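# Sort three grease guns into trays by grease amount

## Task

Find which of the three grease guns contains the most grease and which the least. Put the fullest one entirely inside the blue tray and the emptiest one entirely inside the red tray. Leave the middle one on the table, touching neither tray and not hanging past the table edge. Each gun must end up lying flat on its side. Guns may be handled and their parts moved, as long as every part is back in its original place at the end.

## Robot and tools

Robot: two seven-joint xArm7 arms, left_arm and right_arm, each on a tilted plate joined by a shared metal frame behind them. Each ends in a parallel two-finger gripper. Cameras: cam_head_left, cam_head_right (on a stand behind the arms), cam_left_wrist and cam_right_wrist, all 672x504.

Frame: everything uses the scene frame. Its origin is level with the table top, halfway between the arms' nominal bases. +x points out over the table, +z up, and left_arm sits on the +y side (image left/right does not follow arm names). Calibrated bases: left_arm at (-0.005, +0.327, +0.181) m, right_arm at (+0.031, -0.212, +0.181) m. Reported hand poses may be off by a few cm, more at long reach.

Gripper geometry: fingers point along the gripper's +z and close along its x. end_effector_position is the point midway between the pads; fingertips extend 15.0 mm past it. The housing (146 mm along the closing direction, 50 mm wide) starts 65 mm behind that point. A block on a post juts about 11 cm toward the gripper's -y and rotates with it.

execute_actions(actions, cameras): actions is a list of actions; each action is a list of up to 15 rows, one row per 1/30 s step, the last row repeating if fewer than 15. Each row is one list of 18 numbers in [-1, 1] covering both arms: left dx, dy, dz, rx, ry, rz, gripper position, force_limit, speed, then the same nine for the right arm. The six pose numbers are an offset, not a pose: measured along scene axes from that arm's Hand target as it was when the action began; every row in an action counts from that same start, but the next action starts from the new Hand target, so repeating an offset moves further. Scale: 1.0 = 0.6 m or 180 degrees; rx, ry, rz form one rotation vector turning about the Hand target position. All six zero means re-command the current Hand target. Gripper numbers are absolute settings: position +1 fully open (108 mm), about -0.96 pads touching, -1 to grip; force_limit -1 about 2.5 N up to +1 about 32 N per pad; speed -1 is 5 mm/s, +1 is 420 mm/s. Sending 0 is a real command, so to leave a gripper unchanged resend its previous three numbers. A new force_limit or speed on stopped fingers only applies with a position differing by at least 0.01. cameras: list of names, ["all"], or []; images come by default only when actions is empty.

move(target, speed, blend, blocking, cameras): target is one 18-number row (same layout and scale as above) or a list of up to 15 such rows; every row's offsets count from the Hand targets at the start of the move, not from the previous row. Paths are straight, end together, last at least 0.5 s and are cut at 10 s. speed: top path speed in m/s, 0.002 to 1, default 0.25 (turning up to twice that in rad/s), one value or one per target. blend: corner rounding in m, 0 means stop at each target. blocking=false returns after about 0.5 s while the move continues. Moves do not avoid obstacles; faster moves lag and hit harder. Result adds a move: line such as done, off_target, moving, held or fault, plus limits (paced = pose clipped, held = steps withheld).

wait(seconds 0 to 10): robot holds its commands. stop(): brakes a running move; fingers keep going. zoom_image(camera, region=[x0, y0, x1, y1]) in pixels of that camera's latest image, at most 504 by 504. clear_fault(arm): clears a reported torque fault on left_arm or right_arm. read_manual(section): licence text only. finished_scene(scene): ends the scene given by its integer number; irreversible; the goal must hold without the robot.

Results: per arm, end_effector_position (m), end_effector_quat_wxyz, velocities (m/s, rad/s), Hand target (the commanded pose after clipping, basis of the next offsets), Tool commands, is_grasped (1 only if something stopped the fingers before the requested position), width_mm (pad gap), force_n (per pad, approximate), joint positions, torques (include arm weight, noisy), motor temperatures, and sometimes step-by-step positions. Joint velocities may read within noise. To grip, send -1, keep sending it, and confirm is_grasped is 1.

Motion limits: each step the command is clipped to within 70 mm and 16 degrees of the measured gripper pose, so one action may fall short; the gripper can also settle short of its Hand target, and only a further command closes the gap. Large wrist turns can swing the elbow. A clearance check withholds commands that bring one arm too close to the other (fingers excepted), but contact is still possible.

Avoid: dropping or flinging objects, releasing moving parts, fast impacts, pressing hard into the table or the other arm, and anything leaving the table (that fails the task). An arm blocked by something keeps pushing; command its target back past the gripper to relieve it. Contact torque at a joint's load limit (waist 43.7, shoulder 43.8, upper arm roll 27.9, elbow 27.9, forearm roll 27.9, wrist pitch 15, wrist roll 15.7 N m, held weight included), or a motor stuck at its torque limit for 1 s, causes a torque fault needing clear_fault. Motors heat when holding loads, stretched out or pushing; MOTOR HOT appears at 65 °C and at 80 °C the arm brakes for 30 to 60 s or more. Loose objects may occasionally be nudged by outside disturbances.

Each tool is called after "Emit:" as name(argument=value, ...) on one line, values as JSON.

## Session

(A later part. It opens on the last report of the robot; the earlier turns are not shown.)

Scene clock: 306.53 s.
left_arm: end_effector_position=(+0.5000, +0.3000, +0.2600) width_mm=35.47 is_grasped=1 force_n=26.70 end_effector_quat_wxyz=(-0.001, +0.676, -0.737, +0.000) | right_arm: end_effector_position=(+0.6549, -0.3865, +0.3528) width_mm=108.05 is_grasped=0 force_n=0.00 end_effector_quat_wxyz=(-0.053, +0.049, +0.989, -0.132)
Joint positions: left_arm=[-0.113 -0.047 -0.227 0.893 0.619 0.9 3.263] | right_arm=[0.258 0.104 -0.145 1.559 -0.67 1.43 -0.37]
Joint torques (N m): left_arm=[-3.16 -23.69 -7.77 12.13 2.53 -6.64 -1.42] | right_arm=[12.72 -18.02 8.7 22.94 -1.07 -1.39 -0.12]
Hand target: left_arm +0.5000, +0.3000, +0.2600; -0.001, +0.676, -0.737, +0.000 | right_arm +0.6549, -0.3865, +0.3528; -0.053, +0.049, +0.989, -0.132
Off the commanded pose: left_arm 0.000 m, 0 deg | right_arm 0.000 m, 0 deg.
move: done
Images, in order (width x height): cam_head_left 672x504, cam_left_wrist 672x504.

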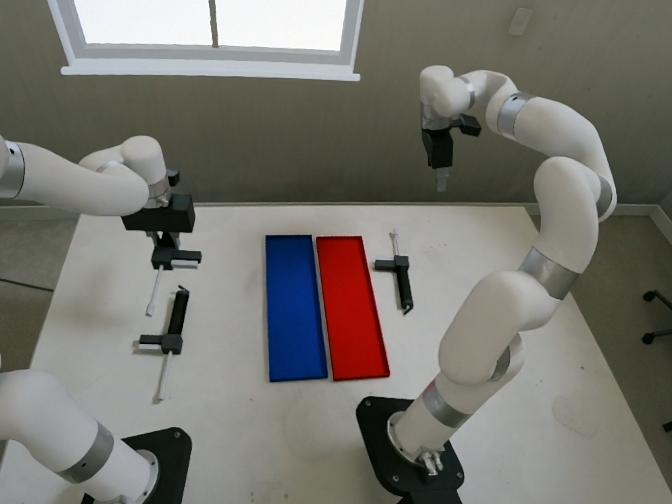

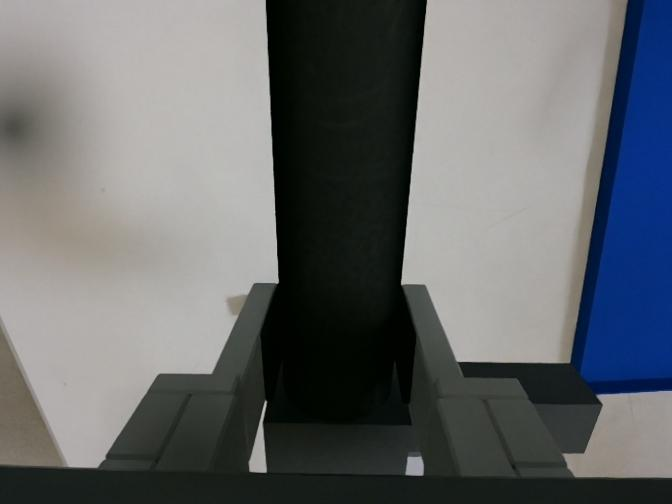

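Emit:
move(target=[[-0.1333,-0.2083,-0.3,0,0,0,-1,0.3,-0.7,0,0,0,0,0,0,1,1,1],[-0.1333,-0.2083,-0.3917,0,0,0,-1,0.3,-0.7,0,0,0,0,0,0,1,1,1]], speed=[0.2, 0.05])

Emit:
execute_actions(actions=[[[0,0,0,0,0,0,0.5,0.3,-0.7,0,0,0,0,0,0,1,1,1]],[[0,0,0,0,0,0,0.5,0.3,-0.7,0,0,0,0,0,0,1,1,1]]])

Emit:
move(target=[[0,0,0.12,0,0,0,0.5,0.3,-0.7,0,0,0,0,0,0,1,1,1],[0.215,-0.0183,0.12,0,0,0,0.5,0.3,-0.7,0,0,0,0,0,0,1,1,1]], speed=[0.1, 0.2], cameras=["cam_left_wrist"])

Scene clock: 323.90 s.
left_arm: end_effector_position=(+0.4200, +0.1750, +0.0250) width_mm=35.47 is_grasped=1 force_n=26.26 end_effector_quat_wxyz=(-0.001, +0.676, -0.737, +0.000) | right_arm: end_effector_position=(+0.6549, -0.3865, +0.3528) width_mm=108.05 is_grasped=0 force_n=0.00 end_effector_quat_wxyz=(-0.053, +0.049, +0.989, -0.132)
Joint positions: left_arm=[-0.204 0.655 -0.106 0.983 1.314 0.558 2.481] | right_arm=[0.258 0.104 -0.145 1.559 -0.67 1.43 -0.37]
Joint torques (N m): left_arm=[-6.48 -25.01 -10.2 6.89 2.87 -6.64 -1.53] | right_arm=[12.85 -17.8 8.63 22.93 -0.99 -1.4 -0.1]
Hand target: left_arm +0.4200, +0.1750, +0.0249; -0.001, +0.676, -0.737, +0.000 | right_arm +0.6549, -0.3865, +0.3528; -0.053, +0.049, +0.989, -0.132
Off the commanded pose: left_arm 0.000 m, 0 deg | right_arm 0.000 m, 0 deg.
move: done

Scene clock: 325.10 s.
left_arm: end_effector_position=(+0.4200, +0.1750, +0.0249) width_mm=80.49 is_grasped=0 force_n=0.00 end_effector_quat_wxyz=(+0.000, +0.676, -0.737, +0.000) | right_arm: end_effector_position=(+0.6549, -0.3865, +0.3528) width_mm=108.05 is_grasped=0 force_n=0.00 end_effector_quat_wxyz=(-0.053, +0.049, +0.989, -0.132)
Joint positions: left_arm=[-0.204 0.655 -0.106 0.983 1.314 0.558 2.481] | right_arm=[0.258 0.104 -0.145 1.559 -0.67 1.43 -0.37]
Joint torques (N m): left_arm=[-9.8 -24.82 -9.36 4.8 1.47 -2.5 -0.93] | right_arm=[12.95 -17.9 8.69 22.98 -1.11 -1.44 -0.09]
Hand target: left_arm +0.4200, +0.1750, +0.0249; -0.001, +0.676, -0.737, +0.000 | right_arm +0.6549, -0.3865, +0.3528; -0.053, +0.049, +0.989, -0.132
Off the commanded pose: left_arm 0.000 m, 0 deg | right_arm 0.000 m, 0 deg.
Step readings (end_effector_position of left_arm | right_arm):
0: (+0.4200, +0.1750, +0.0250) | (+0.6549, -0.3865, +0.3528)
1: (+0.4200, +0.1750, +0.0250) | (+0.6549, -0.3865, +0.3528)
2: (+0.4200, +0.1750, +0.0250) | (+0.6549, -0.3865, +0.3528)
4: (+0.4200, +0.1750, +0.0250) | (+0.6549, -0.3865, +0.3528)
8: (+0.4200, +0.1750, +0.0250) | (+0.6549, -0.3865, +0.3528)
15: (+0.4200, +0.1750, +0.0249) | (+0.6549, -0.3865, +0.3528)
16: (+0.4200, +0.1750, +0.0249) | (+0.6549, -0.3865, +0.3528)
17: (+0.4200, +0.1750, +0.0249) | (+0.6549, -0.3865, +0.3528)
19: (+0.4200, +0.1750, +0.0249) | (+0.6549, -0.3865, +0.3528)
23: (+0.4200, +0.1750, +0.0249) | (+0.6549, -0.3865, +0.3528)
30: (+0.4200, +0.1750, +0.0249) | (+0.6549, -0.3865, +0.3528)

Scene clock: 327.23 s.
left_arm: end_effector_position=(+0.5490, +0.1641, +0.0969) width_mm=80.49 is_grasped=0 force_n=0.00 end_effector_quat_wxyz=(-0.001, +0.676, -0.736, +0.000) | right_arm: end_effector_position=(+0.6549, -0.3865, +0.3528) width_mm=108.05 is_grasped=0 force_n=0.00 end_effector_quat_wxyz=(-0.053, +0.049, +0.989, -0.132)
Joint positions: left_arm=[-0.184 0.649 -0.206 1.313 0.942 0.782 2.918] | right_arm=[0.258 0.104 -0.145 1.559 -0.67 1.43 -0.37]
Joint torques (N m): left_arm=[-12.77 -30.85 -17.98 10.33 -2.87 0.15 1.66] | right_arm=[12.86 -18.06 8.64 22.89 -1.14 -1.43 -0.07]
Hand target: left_arm +0.5490, +0.1640, +0.0969; -0.001, +0.676, -0.737, +0.000 | right_arm +0.6549, -0.3865, +0.3528; -0.053, +0.049, +0.989, -0.132
Off the commanded pose: left_arm 0.000 m, 0 deg | right_arm 0.000 m, 0 deg.
move: done
Images, in order (width x height): cam_left_wrist 672x504.

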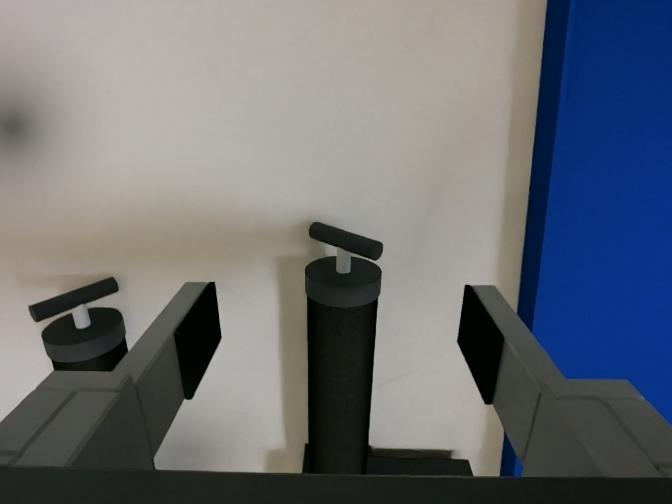

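Emit:
move(target=[[0.0037,-0.0092,-0.08,0,0,0,0.5,0.3,-0.7,0,0,0,0,0,0,1,1,1],[0.0037,-0.0092,-0.122,0,0,0,0.5,0.3,-0.7,0,0,0,0,0,0,1,1,1]], speed=[0.1, 0.05], cameras=["cam_left_wrist"])

Scene clock: 340.00 s.
left_arm: end_effector_position=(+0.5512, +0.1585, +0.0238) width_mm=80.49 is_grasped=0 force_n=0.00 end_effector_quat_wxyz=(-0.001, +0.676, -0.737, +0.000) | right_arm: end_effector_position=(+0.6549, -0.3865, +0.3528) width_mm=108.05 is_grasped=0 force_n=0.00 end_effector_quat_wxyz=(-0.053, +0.049, +0.989, -0.132)
Joint positions: left_arm=[-0.175 0.83 -0.145 1.42 1.022 0.694 2.878] | right_arm=[0.258 0.104 -0.145 1.559 -0.67 1.43 -0.37]
Joint torques (N m): left_arm=[-7.49 -31.64 -10.01 9.13 2.86 -6.23 -1.36] | right_arm=[12.82 -18.02 8.82 22.91 -1.08 -1.42 -0.08]
Hand target: left_arm +0.5512, +0.1585, +0.0237; -0.001, +0.676, -0.737, +0.000 | right_arm +0.6549, -0.3865, +0.3528; -0.053, +0.049, +0.989, -0.132
Off the commanded pose: left_arm 0.000 m, 0 deg | right_arm 0.000 m, 0 deg.
move: done
Images, in order (width x height): cam_left_wrist 672x504.

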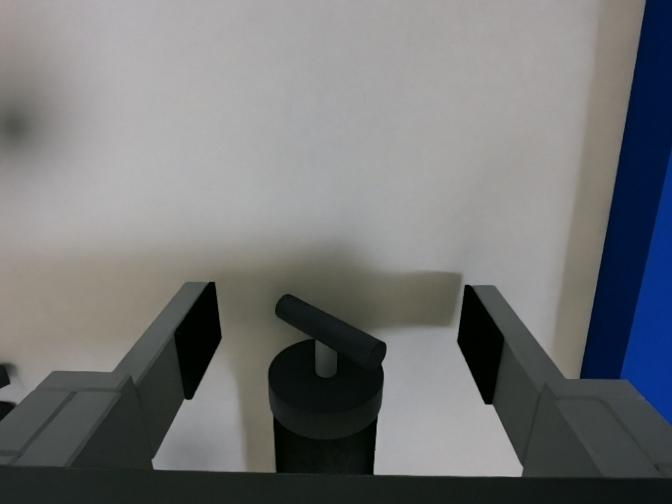

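Emit:
execute_actions(actions=[[[0,0,0,0,0,0,-1,-1,-0.8,0,0,0,0,0,0,1,1,1]],[[0,0,0,0,0,0,-1,-1,-0.8,0,0,0,0,0,0,1,1,1]],[[0,0,0,0,0,0,-1,-1,-0.8,0,0,0,0,0,0,1,1,1]],[[0,0,0,0,0,0,-1,-1,-0.8,0,0,0,0,0,0,1,1,1]]], cameras=["cam_left_wrist"])

Scene clock: 345.83 s.
left_arm: end_effector_position=(+0.5512, +0.1585, +0.0237) width_mm=24.65 is_grasped=1 force_n=1.60 end_effector_quat_wxyz=(-0.001, +0.676, -0.737, +0.000) | right_arm: end_effector_position=(+0.6549, -0.3865, +0.3528) width_mm=108.05 is_grasped=0 force_n=0.00 end_effector_quat_wxyz=(-0.053, +0.049, +0.989, -0.132)
Joint positions: left_arm=[-0.175 0.83 -0.145 1.42 1.022 0.694 2.878] | right_arm=[0.258 0.104 -0.145 1.559 -0.67 1.43 -0.37]
Joint torques (N m): left_arm=[-8.6 -31.49 -11.8 8.22 2.06 -5.38 -1.03] | right_arm=[12.93 -17.75 8.71 22.84 -1.27 -1.37 -0.05]
Hand target: left_arm +0.5512, +0.1585, +0.0237; -0.001, +0.676, -0.737, +0.000 | right_arm +0.6549, -0.3865, +0.3528; -0.053, +0.049, +0.989, -0.132
Off the commanded pose: left_arm 0.000 m, 0 deg | right_arm 0.000 m, 0 deg.
Step readings (end_effector_position of left_arm | right_arm):
0: (+0.5512, +0.1585, +0.0237) | (+0.6549, -0.3865, +0.3528)
1: (+0.5512, +0.1585, +0.0237) | (+0.6549, -0.3865, +0.3528)
2: (+0.5512, +0.1585, +0.0237) | (+0.6549, -0.3865, +0.3528)
4: (+0.5512, +0.1585, +0.0237) | (+0.6549, -0.3865, +0.3528)
8: (+0.5512, +0.1585, +0.0237) | (+0.6549, -0.3865, +0.3528)
15: (+0.5512, +0.1585, +0.0237) | (+0.6549, -0.3865, +0.3528)
16: (+0.5512, +0.1585, +0.0237) | (+0.6549, -0.3865, +0.3528)
17: (+0.5512, +0.1585, +0.0237) | (+0.6549, -0.3865, +0.3528)
19: (+0.5512, +0.1585, +0.0237) | (+0.6549, -0.3865, +0.3528)
23: (+0.5512, +0.1585, +0.0237) | (+0.6549, -0.3865, +0.3528)
30: (+0.5512, +0.1585, +0.0237) | (+0.6549, -0.3865, +0.3528)
31: (+0.5512, +0.1585, +0.0237) | (+0.6549, -0.3865, +0.3528)
32: (+0.5512, +0.1585, +0.0237) | (+0.6549, -0.3865, +0.3528)
34: (+0.5512, +0.1585, +0.0237) | (+0.6549, -0.3865, +0.3528)
38: (+0.5512, +0.1585, +0.0237) | (+0.6549, -0.3865, +0.3528)
45: (+0.5512, +0.1585, +0.0237) | (+0.6549, -0.3865, +0.3528)
46: (+0.5512, +0.1585, +0.0237) | (+0.6549, -0.3865, +0.3528)
47: (+0.5512, +0.1585, +0.0237) | (+0.6549, -0.3865, +0.3528)
49: (+0.5512, +0.1585, +0.0237) | (+0.6549, -0.3865, +0.3528)
53: (+0.5512, +0.1585, +0.0237) | (+0.6549, -0.3865, +0.3528)
60: (+0.5512, +0.1585, +0.0237) | (+0.6549, -0.3865, +0.3528)
Images, in order (width x height): cam_left_wrist 672x504.

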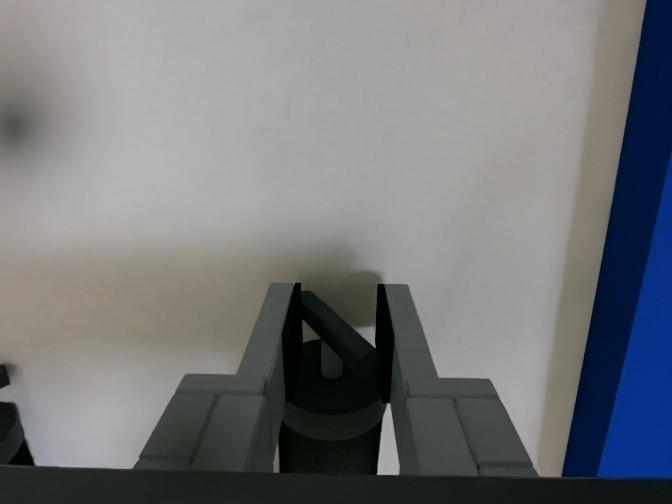

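Emit:
move(target=[[0.0249,-0.0021,0,0,0,0,-1,-1,-0.8,0,0,0,0,0,0,1,1,1]], speed=0.03, cameras=["cam_left_wrist"])

Scene clock: 350.50 s.
left_arm: end_effector_position=(+0.5661, +0.1572, +0.0237) width_mm=0.00 is_grasped=0 force_n=11.63 end_effector_quat_wxyz=(-0.001, +0.676, -0.737, +0.000) | right_arm: end_effector_position=(+0.6549, -0.3865, +0.3528) width_mm=108.05 is_grasped=0 force_n=0.00 end_effector_quat_wxyz=(-0.053, +0.049, +0.989, -0.132)
Joint positions: left_arm=[-0.171 0.856 -0.153 1.48 0.998 0.718 2.918] | right_arm=[0.258 0.104 -0.145 1.559 -0.67 1.43 -0.37]
Joint torques (N m): left_arm=[-7.4 -32.43 -17.77 9.7 -3.12 0.17 1.67] | right_arm=[12.83 -17.88 8.67 22.92 -1.22 -1.43 -0.08]
Hand target: left_arm +0.5661, +0.1572, +0.0237; -0.001, +0.676, -0.737, +0.000 | right_arm +0.6549, -0.3865, +0.3528; -0.053, +0.049, +0.989, -0.132
Off the commanded pose: left_arm 0.000 m, 0 deg | right_arm 0.000 m, 0 deg.
move: done
Images, in order (width x height): cam_left_wrist 672x504.

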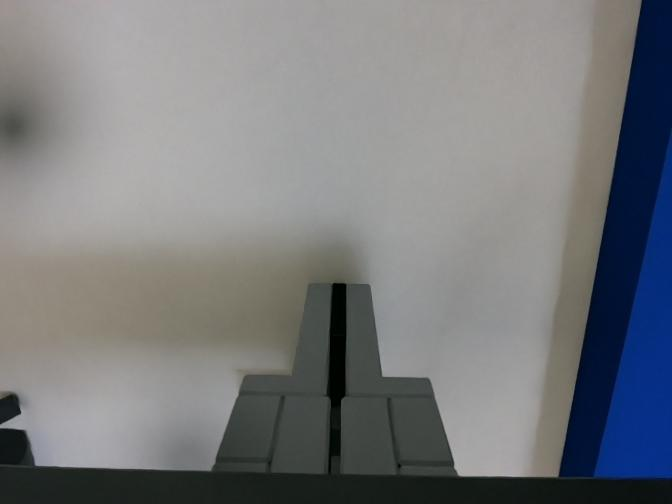

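Emit:
move(target=[[0,0,0.13,0,0,0,0.2,-1,-0.7,0,0,0,0,0,0,1,1,1]], speed=0.15, cameras=["cam_left_wrist"])

Emit:
zoom_image(camera="cam_left_wrist", region=[180, 220, 540, 480])

Scene clock: 356.07 s.
left_arm: end_effector_position=(+0.5661, +0.1572, +0.1017) width_mm=63.99 is_grasped=0 force_n=0.00 end_effector_quat_wxyz=(-0.001, +0.676, -0.737, +0.000) | right_arm: end_effector_position=(+0.6549, -0.3865, +0.3528) width_mm=108.05 is_grasped=0 force_n=0.00 end_effector_quat_wxyz=(-0.053, +0.049, +0.989, -0.132)
Joint positions: left_arm=[-0.191 0.683 -0.216 1.391 0.917 0.82 2.953] | right_arm=[0.258 0.104 -0.145 1.559 -0.67 1.43 -0.37]
Joint torques (N m): left_arm=[-18.06 -40.01 -18.46 8.04 -2.78 -0.16 1.47] | right_arm=[12.86 -17.75 8.68 22.8 -1.18 -1.46 -0.01]
Hand target: left_arm +0.5661, +0.1572, +0.1017; -0.001, +0.676, -0.737, +0.000 | right_arm +0.6549, -0.3865, +0.3528; -0.053, +0.049, +0.989, -0.132
Off the commanded pose: left_arm 0.000 m, 0 deg | right_arm 0.000 m, 0 deg.
move: done
Images, in order (width x height): cam_left_wrist 672x504.

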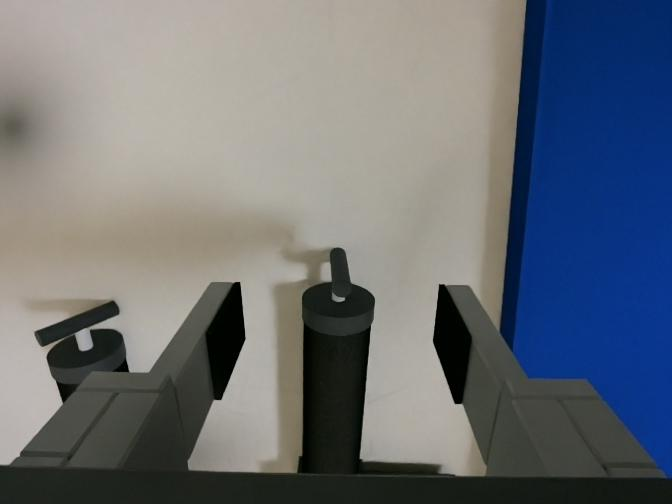

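Scaled by 1.400 from the camera's 672x504 image, which has a finer 960x720 frame.

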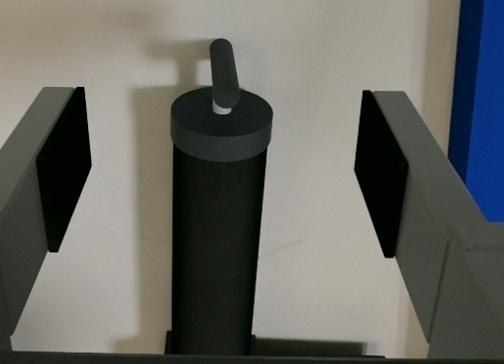

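Emit:
move(target=[[-0.0255,-0.0032,0,0,0,0,0.2,-1,-0.7,0,0,0,0,0,0,1,1,1],[-0.0255,-0.0032,-0.13,0,0,0,0.2,-1,-0.7,0,0,0,0,0,0,1,1,1]], speed=[0.1, 0.08], blend=0.01)

Emit:
execute_actions(actions=[[[0,0,0,0,0,0,-1,0.2,-0.7,0,0,0,0,0,0,1,1,1]],[[0,0,0,0,0,0,-1,0.2,-0.7,0,0,0,0,0,0,1,1,1]],[[0,0,0,0,0,0,-1,0.2,-0.7,0,0,0,0,0,0,1,1,1]]], cameras=["cam_left_wrist"])

Scene clock: 364.33 s.
left_arm: end_effector_position=(+0.5509, +0.1553, +0.0238) width_mm=63.99 is_grasped=0 force_n=0.00 end_effector_quat_wxyz=(-0.001, +0.676, -0.737, +0.000) | right_arm: end_effector_position=(+0.6549, -0.3865, +0.3528) width_mm=108.05 is_grasped=0 force_n=0.00 end_effector_quat_wxyz=(-0.053, +0.049, +0.989, -0.132)
Joint positions: left_arm=[-0.179 0.835 -0.147 1.425 1.021 0.697 2.875] | right_arm=[0.258 0.104 -0.145 1.559 -0.67 1.43 -0.37]
Joint torques (N m): left_arm=[-7.08 -32.06 -10.34 9.6 2.62 -6.25 -1.65] | right_arm=[13.01 -17.76 8.65 22.96 -1.25 -1.45 -0.03]
Hand target: left_arm +0.5508, +0.1553, +0.0237; -0.001, +0.676, -0.737, +0.000 | right_arm +0.6549, -0.3865, +0.3528; -0.053, +0.049, +0.989, -0.132
Off the commanded pose: left_arm 0.000 m, 0 deg | right_arm 0.000 m, 0 deg.
move: done; blend cut to 0.0077 m at target 1

Scene clock: 366.03 s.
left_arm: end_effector_position=(+0.5508, +0.1553, +0.0237) width_mm=8.37 is_grasped=1 force_n=32.59 end_effector_quat_wxyz=(-0.001, +0.676, -0.737, +0.000) | right_arm: end_effector_position=(+0.6549, -0.3865, +0.3528) width_mm=108.05 is_grasped=0 force_n=0.00 end_effector_quat_wxyz=(-0.053, +0.049, +0.989, -0.132)
Joint positions: left_arm=[-0.179 0.835 -0.147 1.425 1.021 0.697 2.875] | right_arm=[0.258 0.104 -0.145 1.559 -0.67 1.43 -0.37]
Joint torques (N m): left_arm=[-9.04 -33.16 -12.92 8.83 2.23 -5.84 -1.18] | right_arm=[12.84 -17.62 8.72 22.8 -1.2 -1.47 -0.09]
Hand target: left_arm +0.5508, +0.1553, +0.0237; -0.001, +0.676, -0.737, +0.000 | right_arm +0.6549, -0.3865, +0.3528; -0.053, +0.049, +0.989, -0.132
Off the commanded pose: left_arm 0.000 m, 0 deg | right_arm 0.000 m, 0 deg.
Step readings (end_effector_position of left_arm | right_arm):
0: (+0.5509, +0.1553, +0.0238) | (+0.6549, -0.3865, +0.3528)
1: (+0.5509, +0.1553, +0.0238) | (+0.6549, -0.3865, +0.3528)
2: (+0.5509, +0.1553, +0.0238) | (+0.6549, -0.3865, +0.3528)
4: (+0.5508, +0.1553, +0.0238) | (+0.6549, -0.3865, +0.3528)
8: (+0.5508, +0.1553, +0.0237) | (+0.6549, -0.3865, +0.3528)
15: (+0.5508, +0.1553, +0.0237) | (+0.6549, -0.3865, +0.3528)
16: (+0.5508, +0.1553, +0.0237) | (+0.6549, -0.3865, +0.3528)
17: (+0.5508, +0.1553, +0.0237) | (+0.6549, -0.3865, +0.3528)
19: (+0.5508, +0.1553, +0.0237) | (+0.6549, -0.3865, +0.3528)
23: (+0.5508, +0.1553, +0.0237) | (+0.6549, -0.3865, +0.3528)
30: (+0.5508, +0.1553, +0.0237) | (+0.6549, -0.3865, +0.3528)
31: (+0.5508, +0.1553, +0.0237) | (+0.6549, -0.3865, +0.3528)
32: (+0.5508, +0.1553, +0.0237) | (+0.6549, -0.3865, +0.3528)
34: (+0.5508, +0.1553, +0.0237) | (+0.6549, -0.3865, +0.3528)
38: (+0.5508, +0.1553, +0.0237) | (+0.6549, -0.3865, +0.3528)
45: (+0.5508, +0.1553, +0.0237) | (+0.6549, -0.3865, +0.3528)
Images, in order (width x height): cam_left_wrist 672x504.

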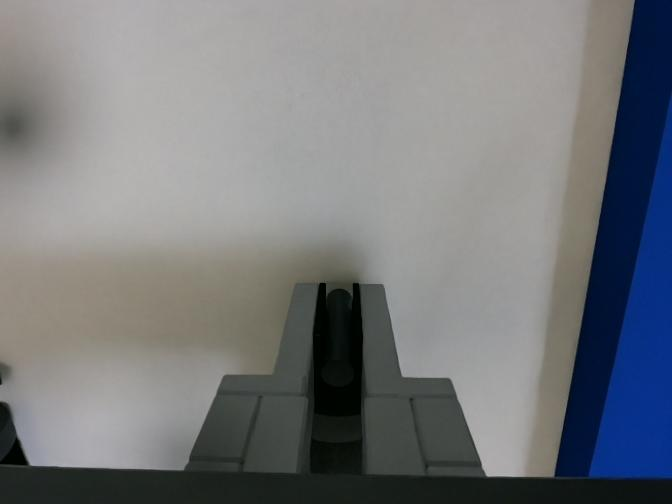

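Emit:
move(target=[[0.0332,-0.0028,0,0,0,0,-1,0.2,-0.7,0,0,0,0,0,0,1,1,1]], speed=0.03, cameras=["cam_left_wrist", "cam_head_left", "cam_head_right"])

Emit:
zoom_image(camera="cam_head_left", region=[110, 220, 290, 360])

Scene clock: 371.77 s.
left_arm: end_effector_position=(+0.5708, +0.1536, +0.0238) width_mm=8.37 is_grasped=1 force_n=32.57 end_effector_quat_wxyz=(-0.001, +0.676, -0.737, +0.000) | right_arm: end_effector_position=(+0.6549, -0.3865, +0.3528) width_mm=108.05 is_grasped=0 force_n=0.00 end_effector_quat_wxyz=(-0.053, +0.049, +0.989, -0.132)
Joint positions: left_arm=[-0.174 0.871 -0.158 1.507 0.99 0.729 2.928] | right_arm=[0.258 0.104 -0.145 1.559 -0.67 1.43 -0.37]
Joint torques (N m): left_arm=[-7.64 -33.96 -17.79 10.89 -2.86 -0.21 1.38] | right_arm=[12.92 -17.68 8.67 22.96 -1.22 -1.48 -0.03]
Hand target: left_arm +0.5708, +0.1536, +0.0237; -0.001, +0.676, -0.737, +0.000 | right_arm +0.6549, -0.3865, +0.3528; -0.053, +0.049, +0.989, -0.132
Off the commanded pose: left_arm 0.000 m, 0 deg | right_arm 0.000 m, 0 deg.
move: done
Images, in order (width x height): cam_head_left 672x504, cam_head_right 672x504, cam_left_wrist 672x504.

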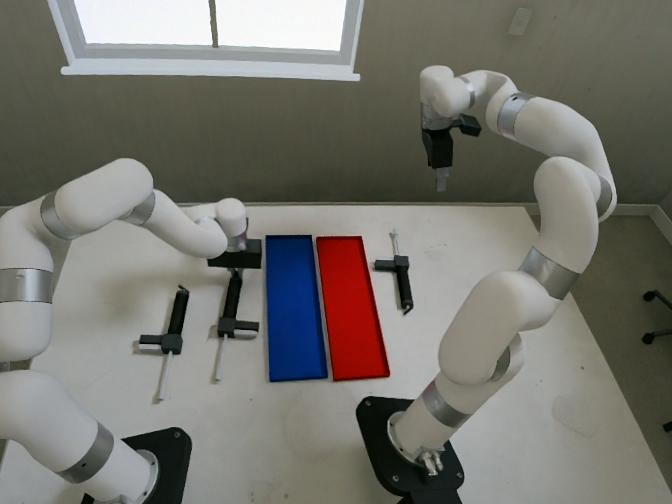

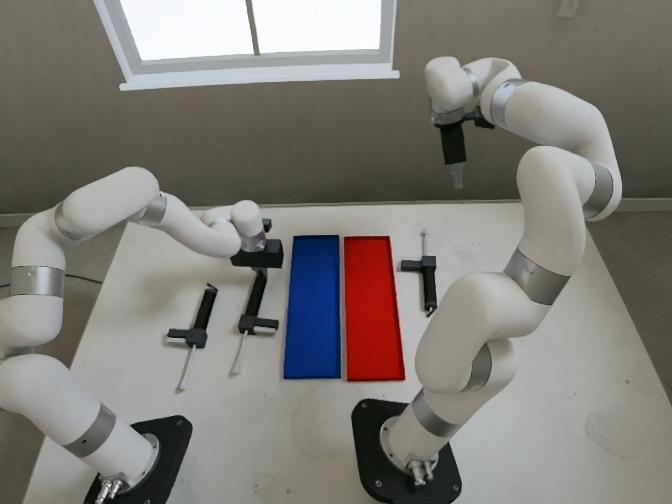

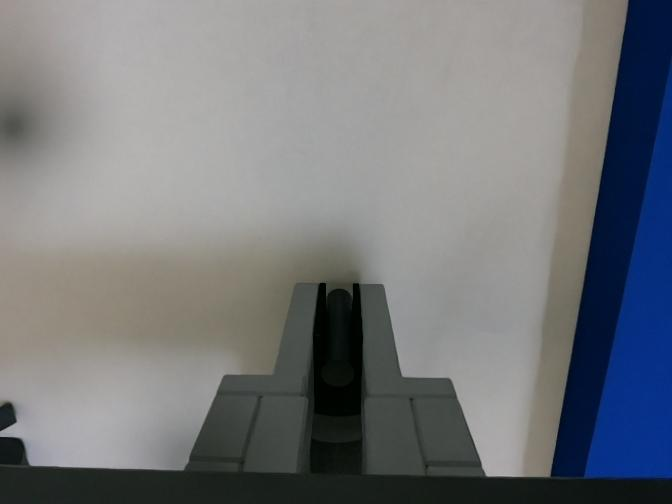

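Scaled by 2.800 from the camera's 672x504 image, which has a finer 960x720 frame.

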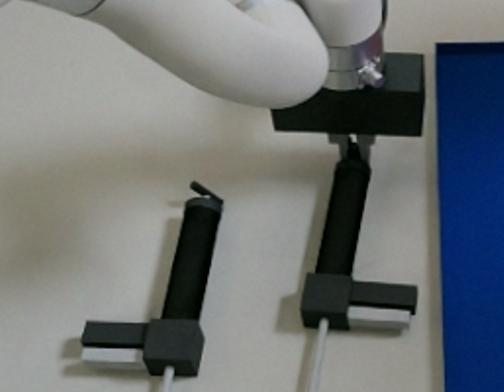

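Emit:
execute_actions(actions=[[[0,0,0,0,0,0,0.0,0.2,-0.8,0,0,0,0,0,0,1,1,1]],[[0,0,0,0,0,0,0.0,0.2,-0.8,0,0,0,0,0,0,1,1,1]]])

Emit:
move(target=[[0,0,0.15,0,0,0,0,0.2,-0.8,0,0,0,0,0,0,1,1,1],[-0.11,0.01,0.18,0,0,0.5,0.5,0.2,-0.8,0,0,0,0,0,0,1,1,1],[-0.215,0.0183,0.18,0,0,1.0,0.5,0.2,-0.8,0,0,0,0,0,0,1,1,1]], speed=[0.1, 0.4, 0.4], cameras=["cam_left_wrist"])

Scene clock: 413.77 s.
left_arm: end_effector_position=(+0.5708, +0.1536, +0.0237) width_mm=52.99 is_grasped=0 force_n=0.00 end_effector_quat_wxyz=(-0.001, +0.676, -0.737, +0.000) | right_arm: end_effector_position=(+0.6549, -0.3865, +0.3528) width_mm=108.05 is_grasped=0 force_n=0.00 end_effector_quat_wxyz=(-0.053, +0.049, +0.989, -0.132)
Joint positions: left_arm=[-0.174 0.871 -0.158 1.507 0.99 0.729 2.928] | right_arm=[0.258 0.104 -0.145 1.559 -0.67 1.43 -0.37]
Joint torques (N m): left_arm=[-7.54 -33.98 -15.82 7.57 -2.19 -0.33 1.23] | right_arm=[13.12 -17.75 8.69 22.89 -1.36 -1.53 -0.04]
Hand target: left_arm +0.5708, +0.1536, +0.0237; -0.001, +0.676, -0.737, +0.000 | right_arm +0.6549, -0.3865, +0.3528; -0.053, +0.049, +0.989, -0.132
Off the commanded pose: left_arm 0.000 m, 0 deg | right_arm 0.000 m, 0 deg.
Step readings (end_effector_position of left_arm | right_arm):
0: (+0.5708, +0.1536, +0.0237) | (+0.6549, -0.3865, +0.3528)
1: (+0.5708, +0.1536, +0.0237) | (+0.6549, -0.3865, +0.3528)
2: (+0.5708, +0.1536, +0.0237) | (+0.6549, -0.3865, +0.3528)
4: (+0.5708, +0.1536, +0.0238) | (+0.6549, -0.3865, +0.3528)
8: (+0.5708, +0.1536, +0.0238) | (+0.6549, -0.3865, +0.3528)
15: (+0.5708, +0.1536, +0.0238) | (+0.6549, -0.3865, +0.3528)
16: (+0.5708, +0.1536, +0.0237) | (+0.6549, -0.3865, +0.3528)
17: (+0.5708, +0.1536, +0.0237) | (+0.6549, -0.3865, +0.3528)
19: (+0.5708, +0.1536, +0.0237) | (+0.6549, -0.3865, +0.3528)
23: (+0.5708, +0.1536, +0.0237) | (+0.6549, -0.3865, +0.3528)
30: (+0.5708, +0.1536, +0.0237) | (+0.6549, -0.3865, +0.3528)

Scene clock: 420.83 s.
left_arm: end_effector_position=(+0.4418, +0.1646, +0.1317) width_mm=80.50 is_grasped=0 force_n=0.00 end_effector_quat_wxyz=(+0.000, +0.737, +0.676, -0.001) | right_arm: end_effector_position=(+0.6549, -0.3865, +0.3528) width_mm=108.05 is_grasped=0 force_n=0.00 end_effector_quat_wxyz=(-0.053, +0.049, +0.989, -0.132)
Joint positions: left_arm=[-0.637 0.403 0.188 0.908 0.81 0.599 -0.321] | right_arm=[0.258 0.104 -0.145 1.559 -0.67 1.43 -0.37]
Joint torques (N m): left_arm=[-15.84 -31.41 -6 7.94 2.74 -6.16 -1.38] | right_arm=[13.03 -17.55 8.84 22.83 -1.21 -1.53 -0.05]
Hand target: left_arm +0.4418, +0.1646, +0.1317; +0.000, +0.737, +0.676, -0.001 | right_arm +0.6549, -0.3865, +0.3528; -0.053, +0.049, +0.989, -0.132
Off the commanded pose: left_arm 0.000 m, 0 deg | right_arm 0.000 m, 0 deg.
move: done
Images, in order (width x height): cam_left_wrist 672x504.

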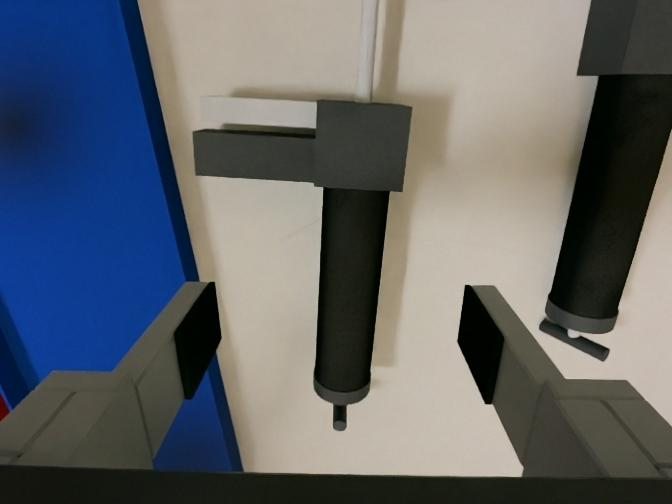

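Emit:
move(target=[[0.0097,0.0175,-0.09,0,0,-0.0178,0.5,0.2,-0.8,0,0,0,0,0,0,1,1,1],[0.0097,0.0175,-0.1787,0,0,-0.0178,0.5,0.2,-0.8,0,0,0,0,0,0,1,1,1]], speed=[0.2,0.1], blend=0.01)

Emit:
execute_actions(actions=[[[0,0,0,0,0,0,-1,0.6,-0.7,0,0,0,0,0,0,1,1,1]],[[0,0,0,0,0,0,-1,0.6,-0.7,0,0,0,0,0,0,1,1,1]],[[0,0,0,0,0,0,-1,0.6,-0.7,0,0,0,0,0,0,1,1,1]]], cameras=["cam_left_wrist"])

Scene clock: 440.17 s.
left_arm: end_effector_position=(+0.4476, +0.1751, +0.0245) width_mm=80.50 is_grasped=0 force_n=0.00 end_effector_quat_wxyz=(+0.000, +0.755, +0.656, -0.001) | right_arm: end_effector_position=(+0.6549, -0.3865, +0.3528) width_mm=108.05 is_grasped=0 force_n=0.00 end_effector_quat_wxyz=(-0.053, +0.049, +0.989, -0.132)
Joint positions: left_arm=[-0.559 0.689 0.277 1.022 0.962 0.378 -0.361] | right_arm=[0.258 0.104 -0.145 1.559 -0.67 1.43 -0.37]
Joint torques (N m): left_arm=[-5.94 -25.74 -4.69 8.25 2.65 -6.08 -1.55] | right_arm=[12.86 -17.7 8.75 22.82 -1.15 -1.49 0.04]
Hand target: left_arm +0.4476, +0.1751, +0.0245; +0.000, +0.755, +0.656, -0.001 | right_arm +0.6549, -0.3865, +0.3528; -0.053, +0.049, +0.989, -0.132
Off the commanded pose: left_arm 0.000 m, 0 deg | right_arm 0.000 m, 0 deg.
move: done

Scene clock: 441.87 s.
left_arm: end_effector_position=(+0.4476, +0.1751, +0.0245) width_mm=35.52 is_grasped=1 force_n=31.54 end_effector_quat_wxyz=(+0.000, +0.755, +0.656, -0.001) | right_arm: end_effector_position=(+0.6549, -0.3865, +0.3528) width_mm=108.05 is_grasped=0 force_n=0.00 end_effector_quat_wxyz=(-0.053, +0.049, +0.989, -0.132)
Joint positions: left_arm=[-0.559 0.689 0.277 1.022 0.962 0.378 -0.361] | right_arm=[0.258 0.104 -0.145 1.559 -0.67 1.43 -0.37]
Joint torques (N m): left_arm=[-8.75 -28.79 -6.74 5.46 0.73 -0.89 0.59] | right_arm=[12.95 -17.65 8.81 22.86 -1.29 -1.58 -0.04]
Hand target: left_arm +0.4476, +0.1751, +0.0245; +0.000, +0.755, +0.656, -0.001 | right_arm +0.6549, -0.3865, +0.3528; -0.053, +0.049, +0.989, -0.132
Off the commanded pose: left_arm 0.000 m, 0 deg | right_arm 0.000 m, 0 deg.
Step readings (end_effector_position of left_arm | right_arm):
0: (+0.4476, +0.1751, +0.0245) | (+0.6549, -0.3865, +0.3528)
1: (+0.4476, +0.1751, +0.0245) | (+0.6549, -0.3865, +0.3528)
2: (+0.4476, +0.1751, +0.0245) | (+0.6549, -0.3865, +0.3528)
4: (+0.4476, +0.1751, +0.0245) | (+0.6549, -0.3865, +0.3528)
8: (+0.4476, +0.1751, +0.0245) | (+0.6549, -0.3865, +0.3528)
15: (+0.4476, +0.1751, +0.0245) | (+0.6549, -0.3865, +0.3528)
16: (+0.4476, +0.1751, +0.0245) | (+0.6549, -0.3865, +0.3528)
17: (+0.4476, +0.1751, +0.0245) | (+0.6549, -0.3865, +0.3528)
19: (+0.4476, +0.1751, +0.0245) | (+0.6549, -0.3865, +0.3528)
23: (+0.4476, +0.1751, +0.0245) | (+0.6549, -0.3865, +0.3528)
30: (+0.4476, +0.1751, +0.0245) | (+0.6549, -0.3865, +0.3528)
31: (+0.4476, +0.1751, +0.0245) | (+0.6549, -0.3865, +0.3528)
32: (+0.4476, +0.1751, +0.0245) | (+0.6549, -0.3865, +0.3528)
34: (+0.4476, +0.1751, +0.0245) | (+0.6549, -0.3865, +0.3528)
38: (+0.4476, +0.1751, +0.0245) | (+0.6549, -0.3865, +0.3528)
45: (+0.4476, +0.1751, +0.0245) | (+0.6549, -0.3865, +0.3528)
Images, in order (width x height): cam_left_wrist 672x504.

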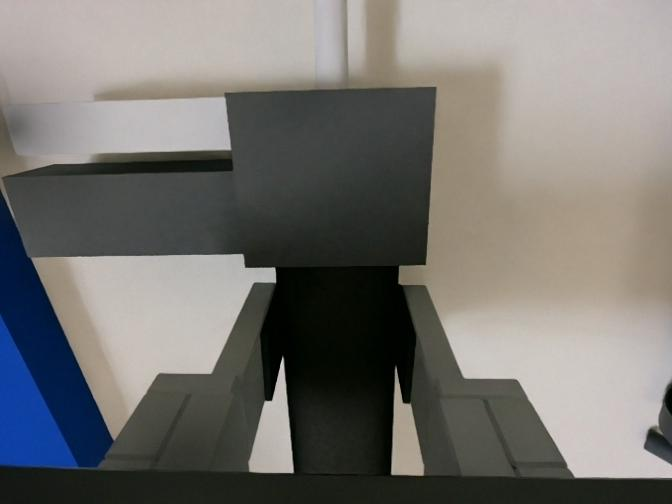

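Emit:
move(target=[[0,0,0.2,0,0,0,-1,0.6,-0.7,0,0,0,0,0,0,1,1,1],[0.004,-0.0418,0.3258,0,0,-0.455,-1,0.6,-0.7,0,0,0,0,0,0,1,1,1]], speed=[0.15,0.3], blend=0.03, cameras=["cam_left_wrist","cam_head_left","cam_head_right"])

Scene clock: 451.80 s.
left_arm: end_effector_position=(+0.4500, +0.1500, +0.2200) width_mm=35.48 is_grasped=1 force_n=24.99 end_effector_quat_wxyz=(+0.000, +1.000, +0.000, +0.000) | right_arm: end_effector_position=(+0.6549, -0.3865, +0.3528) width_mm=108.05 is_grasped=0 force_n=0.00 end_effector_quat_wxyz=(-0.053, +0.049, +0.989, -0.132)
Joint positions: left_arm=[-0.556 0.253 -0.04 0.964 0.71 0.846 1.218] | right_arm=[0.258 0.104 -0.145 1.559 -0.67 1.43 -0.37]
Joint torques (N m): left_arm=[-5.2 -32.73 -16.49 13.61 -2.96 -0.21 1.71] | right_arm=[13.22 -17.65 8.77 22.93 -1.24 -1.54 -0.05]
Hand target: left_arm +0.4500, +0.1500, +0.2200; +0.000, +1.000, +0.000, +0.000 | right_arm +0.6549, -0.3865, +0.3528; -0.053, +0.049, +0.989, -0.132
Off the commanded pose: left_arm 0.000 m, 0 deg | right_arm 0.000 m, 0 deg.
move: done
Images, in order (width x height): cam_head_left 672x504, cam_head_right 672x504, cam_left_wrist 672x504.

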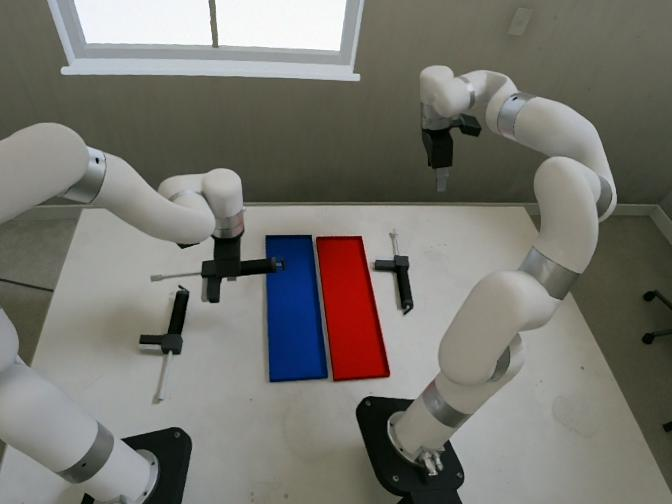

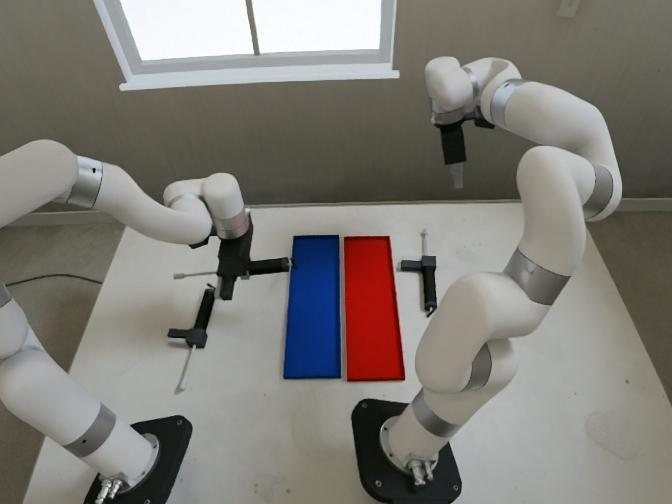

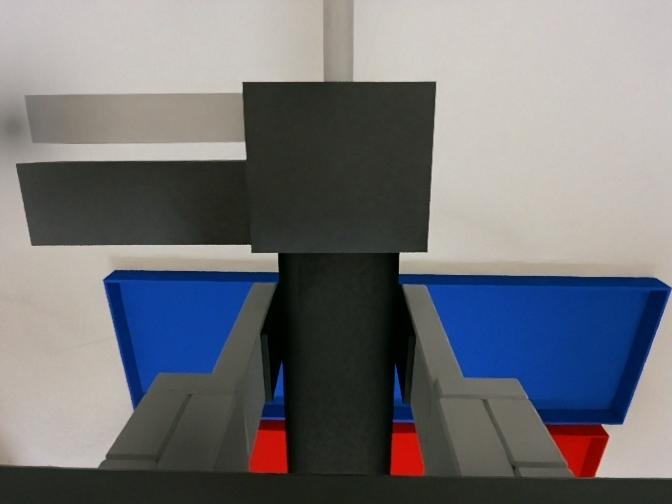

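Emit:
move(target=[0,0,0,0,0,0,-1,0.6,-0.7,-0.3415,0.4775,-0.138,0.0844,-0.0339,0.0313,1,1,1], speed=0.25, cameras=["cam_right_wrist","cam_head_left"])

Scene clock: 461.67 s.
left_arm: end_effector_position=(+0.4500, +0.1500, +0.2200) width_mm=35.48 is_grasped=1 force_n=24.99 end_effector_quat_wxyz=(+0.000, +1.000, +0.000, +0.000) | right_arm: end_effector_position=(+0.4500, -0.1000, +0.2700) width_mm=108.05 is_grasped=0 force_n=0.00 end_effector_quat_wxyz=(+0.000, +0.000, +1.000, +0.000)
Joint positions: left_arm=[-0.556 0.253 -0.04 0.964 0.71 0.846 1.218] | right_arm=[0.486 -0.085 0.09 0.74 -0.638 0.918 0.257]
Joint torques (N m): left_arm=[-5.68 -27.05 -16.49 13.71 -2.77 -0.76 0.49] | right_arm=[18.21 -8.96 12.19 15.89 -1.6 -2.67 1.27]
Hand target: left_arm +0.4500, +0.1500, +0.2200; +0.000, +1.000, +0.000, +0.000 | right_arm +0.4500, -0.1000, +0.2700; +0.000, +0.000, +1.000, +0.000
Off the commanded pose: left_arm 0.000 m, 0 deg | right_arm 0.000 m, 0 deg.
move: done
Images, in order (width x height): cam_head_left 672x504, cam_right_wrist 672x504.

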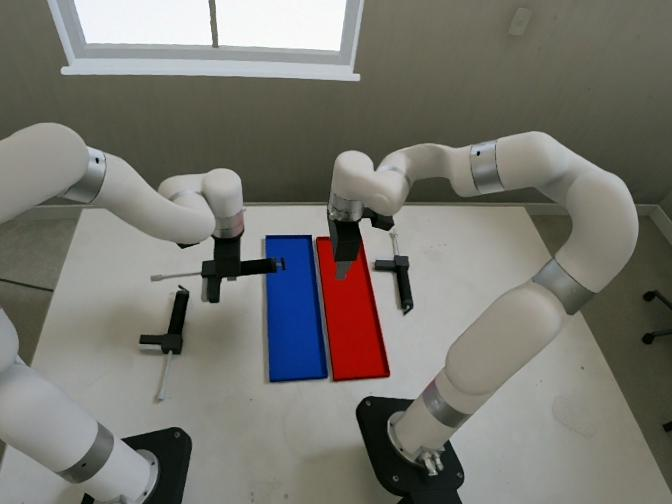

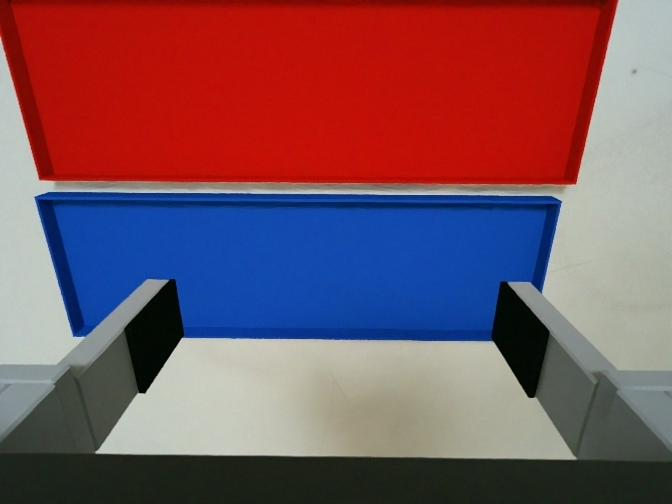

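Emit:
move(target=[0,0,0,0,0,0,-1,0.6,-0.7,0,0.1167,-0.025,0,0,0,0.3,1,0], speed=0.15, cameras=["cam_right_wrist"])

Scene clock: 473.23 s.
left_arm: end_effector_position=(+0.4500, +0.1500, +0.2200) width_mm=35.48 is_grasped=1 force_n=24.99 end_effector_quat_wxyz=(+0.000, +1.000, +0.000, +0.000) | right_arm: end_effector_position=(+0.4500, -0.0300, +0.2550) width_mm=69.51 is_grasped=0 force_n=0.00 end_effector_quat_wxyz=(+0.000, +0.000, +1.000, +0.000)
Joint positions: left_arm=[-0.556 0.253 -0.04 0.964 0.71 0.846 1.218] | right_arm=[0.535 0.13 0.138 0.877 -0.677 0.911 0.403]
Joint torques (N m): left_arm=[-5.51 -26.92 -16.57 13.83 -2.71 -1.29 -0.2] | right_arm=[20.79 -11.47 13.1 23.83 -1.64 -0.33 1.23]
Hand target: left_arm +0.4500, +0.1500, +0.2200; +0.000, +1.000, +0.000, +0.000 | right_arm +0.4500, -0.0300, +0.2550; +0.000, +0.000, +1.000, +0.000
Off the commanded pose: left_arm 0.000 m, 0 deg | right_arm 0.000 m, 0 deg.
move: done
Images, in order (width x height): cam_right_wrist 672x504.

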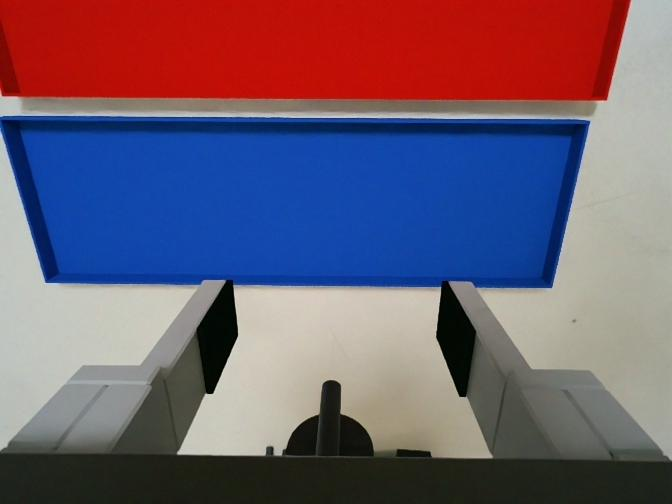

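Emit:
move(target=[0,0,0,0,0,0,-1,0.6,-0.7,0.0042,0.0833,0,0,0,0,0.3,1,0], speed=0.1, cameras=["cam_right_wrist", "cam_head_right"])

Scene clock: 490.77 s.
left_arm: end_effector_position=(+0.4500, +0.1500, +0.2200) width_mm=35.48 is_grasped=1 force_n=24.99 end_effector_quat_wxyz=(+0.000, +1.000, +0.000, +0.000) | right_arm: end_effector_position=(+0.4526, +0.0200, +0.2550) width_mm=69.51 is_grasped=0 force_n=0.00 end_effector_quat_wxyz=(+0.000, +0.000, +1.000, +0.000)
Joint positions: left_arm=[-0.556 0.253 -0.04 0.964 0.71 0.846 1.218] | right_arm=[0.583 0.271 0.164 1.013 -0.684 0.948 0.471]
Joint torques (N m): left_arm=[-5.97 -27.1 -16.34 13.64 -2.89 -1.69 -0.96] | right_arm=[22.49 -12.97 14.06 24 -1.66 -0.37 1.22]
Hand target: left_arm +0.4500, +0.1500, +0.2200; +0.000, +1.000, +0.000, +0.000 | right_arm +0.4526, +0.0200, +0.2550; +0.000, +0.000, +1.000, +0.000
Off the commanded pose: left_arm 0.000 m, 0 deg | right_arm 0.000 m, 0 deg.
move: done
Images, in order (width x height): cam_head_right 672x504, cam_right_wrist 672x504.

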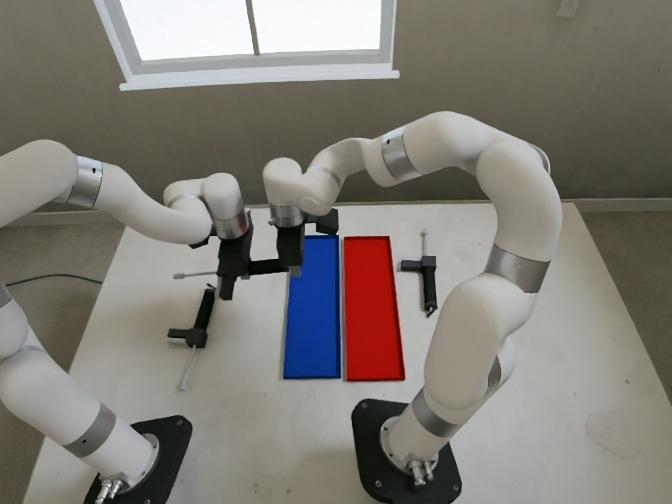

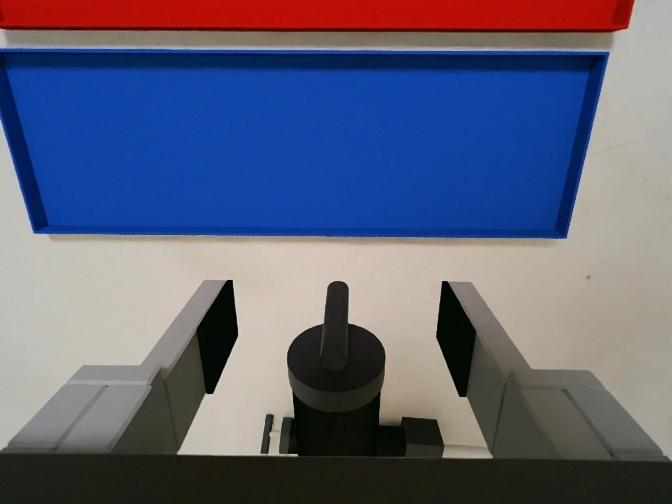

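Emit:
zoom_image(camera="cam_right_wrist", region=[230, 250, 450, 460])

Emit:
zoom_image(camera="cam_head_right", region=[160, 160, 360, 310])

Scaled by 2.291 from the camera's 672x504 image, which has a finer 960x720 frame.

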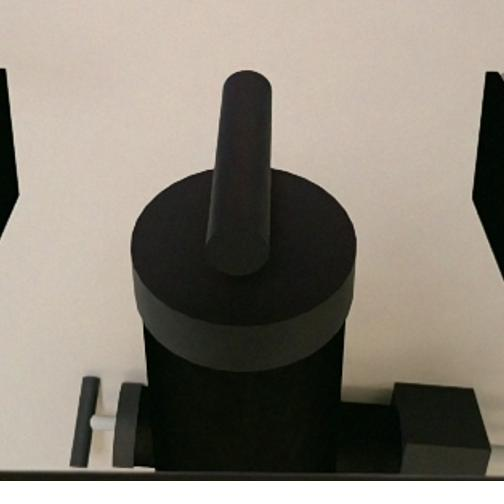

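Scaled by 2.520 from the camera's 672x504 image, which has a finer 960x720 frame.

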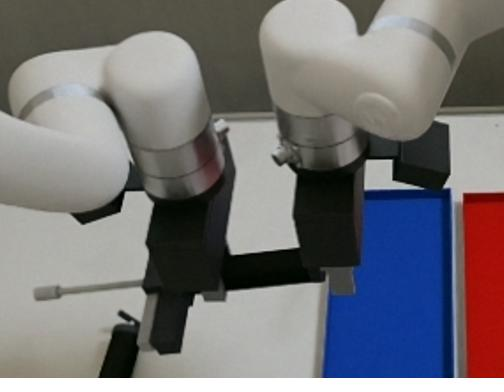

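Emit:
move(target=[0,0,0,0,0,0,-1,0.6,-0.7,-0.0017,0.0033,-0.0317,0,0,0,0.3,1,0], speed=0.06, cameras=["cam_right_wrist"])

Emit:
execute_actions(actions=[[[0,0,0,0,0,0,-1,0.6,-0.7,0,0,0,0,0,0,-1,0.2,-0.7]],[[0,0,0,0,0,0,-1,0.6,-0.7,0,0,0,0,0,0,-1,0.2,-0.7]],[[0,0,0,0,0,0,-1,0.6,-0.7,0,0,0,0,0,0,-1,0.2,-0.7]]], cameras=["cam_right_wrist"])

Scene clock: 515.10 s.
left_arm: end_effector_position=(+0.4500, +0.1500, +0.2200) width_mm=35.48 is_grasped=1 force_n=24.99 end_effector_quat_wxyz=(+0.000, +1.000, +0.000, +0.000) | right_arm: end_effector_position=(+0.4515, +0.0220, +0.2360) width_mm=69.51 is_grasped=0 force_n=0.00 end_effector_quat_wxyz=(+0.000, +0.000, +1.000, +0.000)
Joint positions: left_arm=[-0.556 0.253 -0.04 0.964 0.71 0.846 1.218] | right_arm=[0.576 0.306 0.15 1.004 -0.715 0.906 0.492]
Joint torques (N m): left_arm=[-5.91 -26.81 -15.97 13.52 -2.96 -1.98 -0.89] | right_arm=[7.65 -13.17 8.29 14.73 -1.73 -2.63 1.26]
Hand target: left_arm +0.4500, +0.1500, +0.2200; +0.000, +1.000, +0.000, +0.000 | right_arm +0.4515, +0.0220, +0.2359; +0.000, +0.000, +1.000, +0.000
Off the commanded pose: left_arm 0.000 m, 0 deg | right_arm 0.000 m, 0 deg.
move: done
Images, in order (width x height): cam_right_wrist 672x504.

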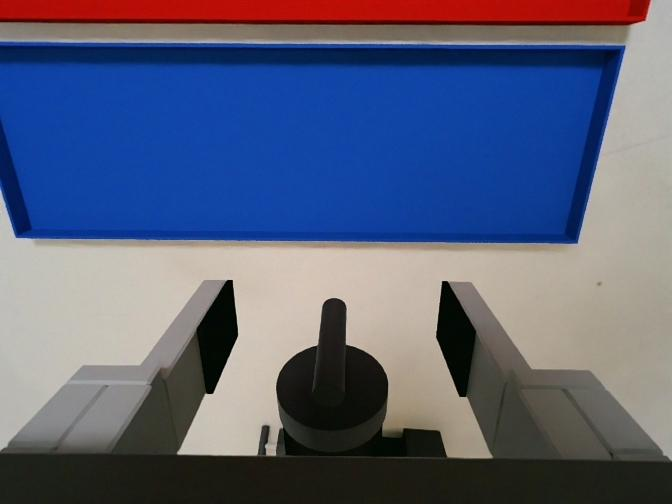

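Scene clock: 516.80 s.
left_arm: end_effector_position=(+0.4500, +0.1500, +0.2200) width_mm=35.46 is_grasped=1 force_n=25.17 end_effector_quat_wxyz=(+0.000, +1.000, +0.000, +0.000) | right_arm: end_effector_position=(+0.4516, +0.0220, +0.2359) width_mm=8.37 is_grasped=1 force_n=32.48 end_effector_quat_wxyz=(+0.000, +0.000, +1.000, +0.000)
Joint positions: left_arm=[-0.556 0.253 -0.04 0.964 0.71 0.846 1.218] | right_arm=[0.576 0.306 0.15 1.004 -0.715 0.906 0.493]
Joint torques (N m): left_arm=[-4.78 -28.91 -13.1 13.76 -0.8 -2.01 -0.99] | right_arm=[15.11 -13.24 13.13 14.71 0.62 -1.35 1]
Hand target: left_arm +0.4500, +0.1500, +0.2200; +0.000, +1.000, +0.000, +0.000 | right_arm +0.4515, +0.0220, +0.2359; +0.000, +0.000, +1.000, +0.000
Off the commanded pose: left_arm 0.000 m, 0 deg | right_arm 0.000 m, 0 deg.
Step readings (end_effector_position of left_arm | right_arm):
0: (+0.4500, +0.1500, +0.2200) | (+0.4515, +0.0220, +0.2360)
1: (+0.4500, +0.1500, +0.2200) | (+0.4515, +0.0220, +0.2360)
2: (+0.4500, +0.1500, +0.2200) | (+0.4515, +0.0220, +0.2359)
4: (+0.4500, +0.1500, +0.2200) | (+0.4515, +0.0220, +0.2359)
8: (+0.4500, +0.1500, +0.2200) | (+0.4515, +0.0220, +0.2359)
15: (+0.4500, +0.1500, +0.2200) | (+0.4515, +0.0220, +0.2359)
16: (+0.4500, +0.1500, +0.2200) | (+0.4515, +0.0220, +0.2359)
17: (+0.4500, +0.1500, +0.2200) | (+0.4515, +0.0220, +0.2359)
19: (+0.4500, +0.1500, +0.2200) | (+0.4515, +0.0220, +0.2359)
23: (+0.4500, +0.1500, +0.2200) | (+0.4515, +0.0220, +0.2359)
30: (+0.4500, +0.1500, +0.2200) | (+0.4516, +0.0219, +0.2359)
31: (+0.4500, +0.1500, +0.2200) | (+0.4516, +0.0219, +0.2359)
32: (+0.4500, +0.1500, +0.2200) | (+0.4516, +0.0219, +0.2359)
34: (+0.4500, +0.1500, +0.2200) | (+0.4516, +0.0219, +0.2359)
38: (+0.4500, +0.1500, +0.2200) | (+0.4516, +0.0219, +0.2359)
45: (+0.4500, +0.1500, +0.2200) | (+0.4516, +0.0219, +0.2359)
Images, in order (width x height): cam_right_wrist 672x504.

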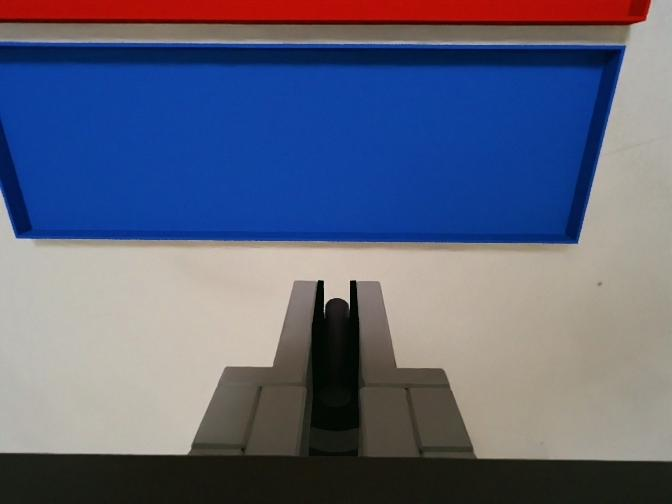

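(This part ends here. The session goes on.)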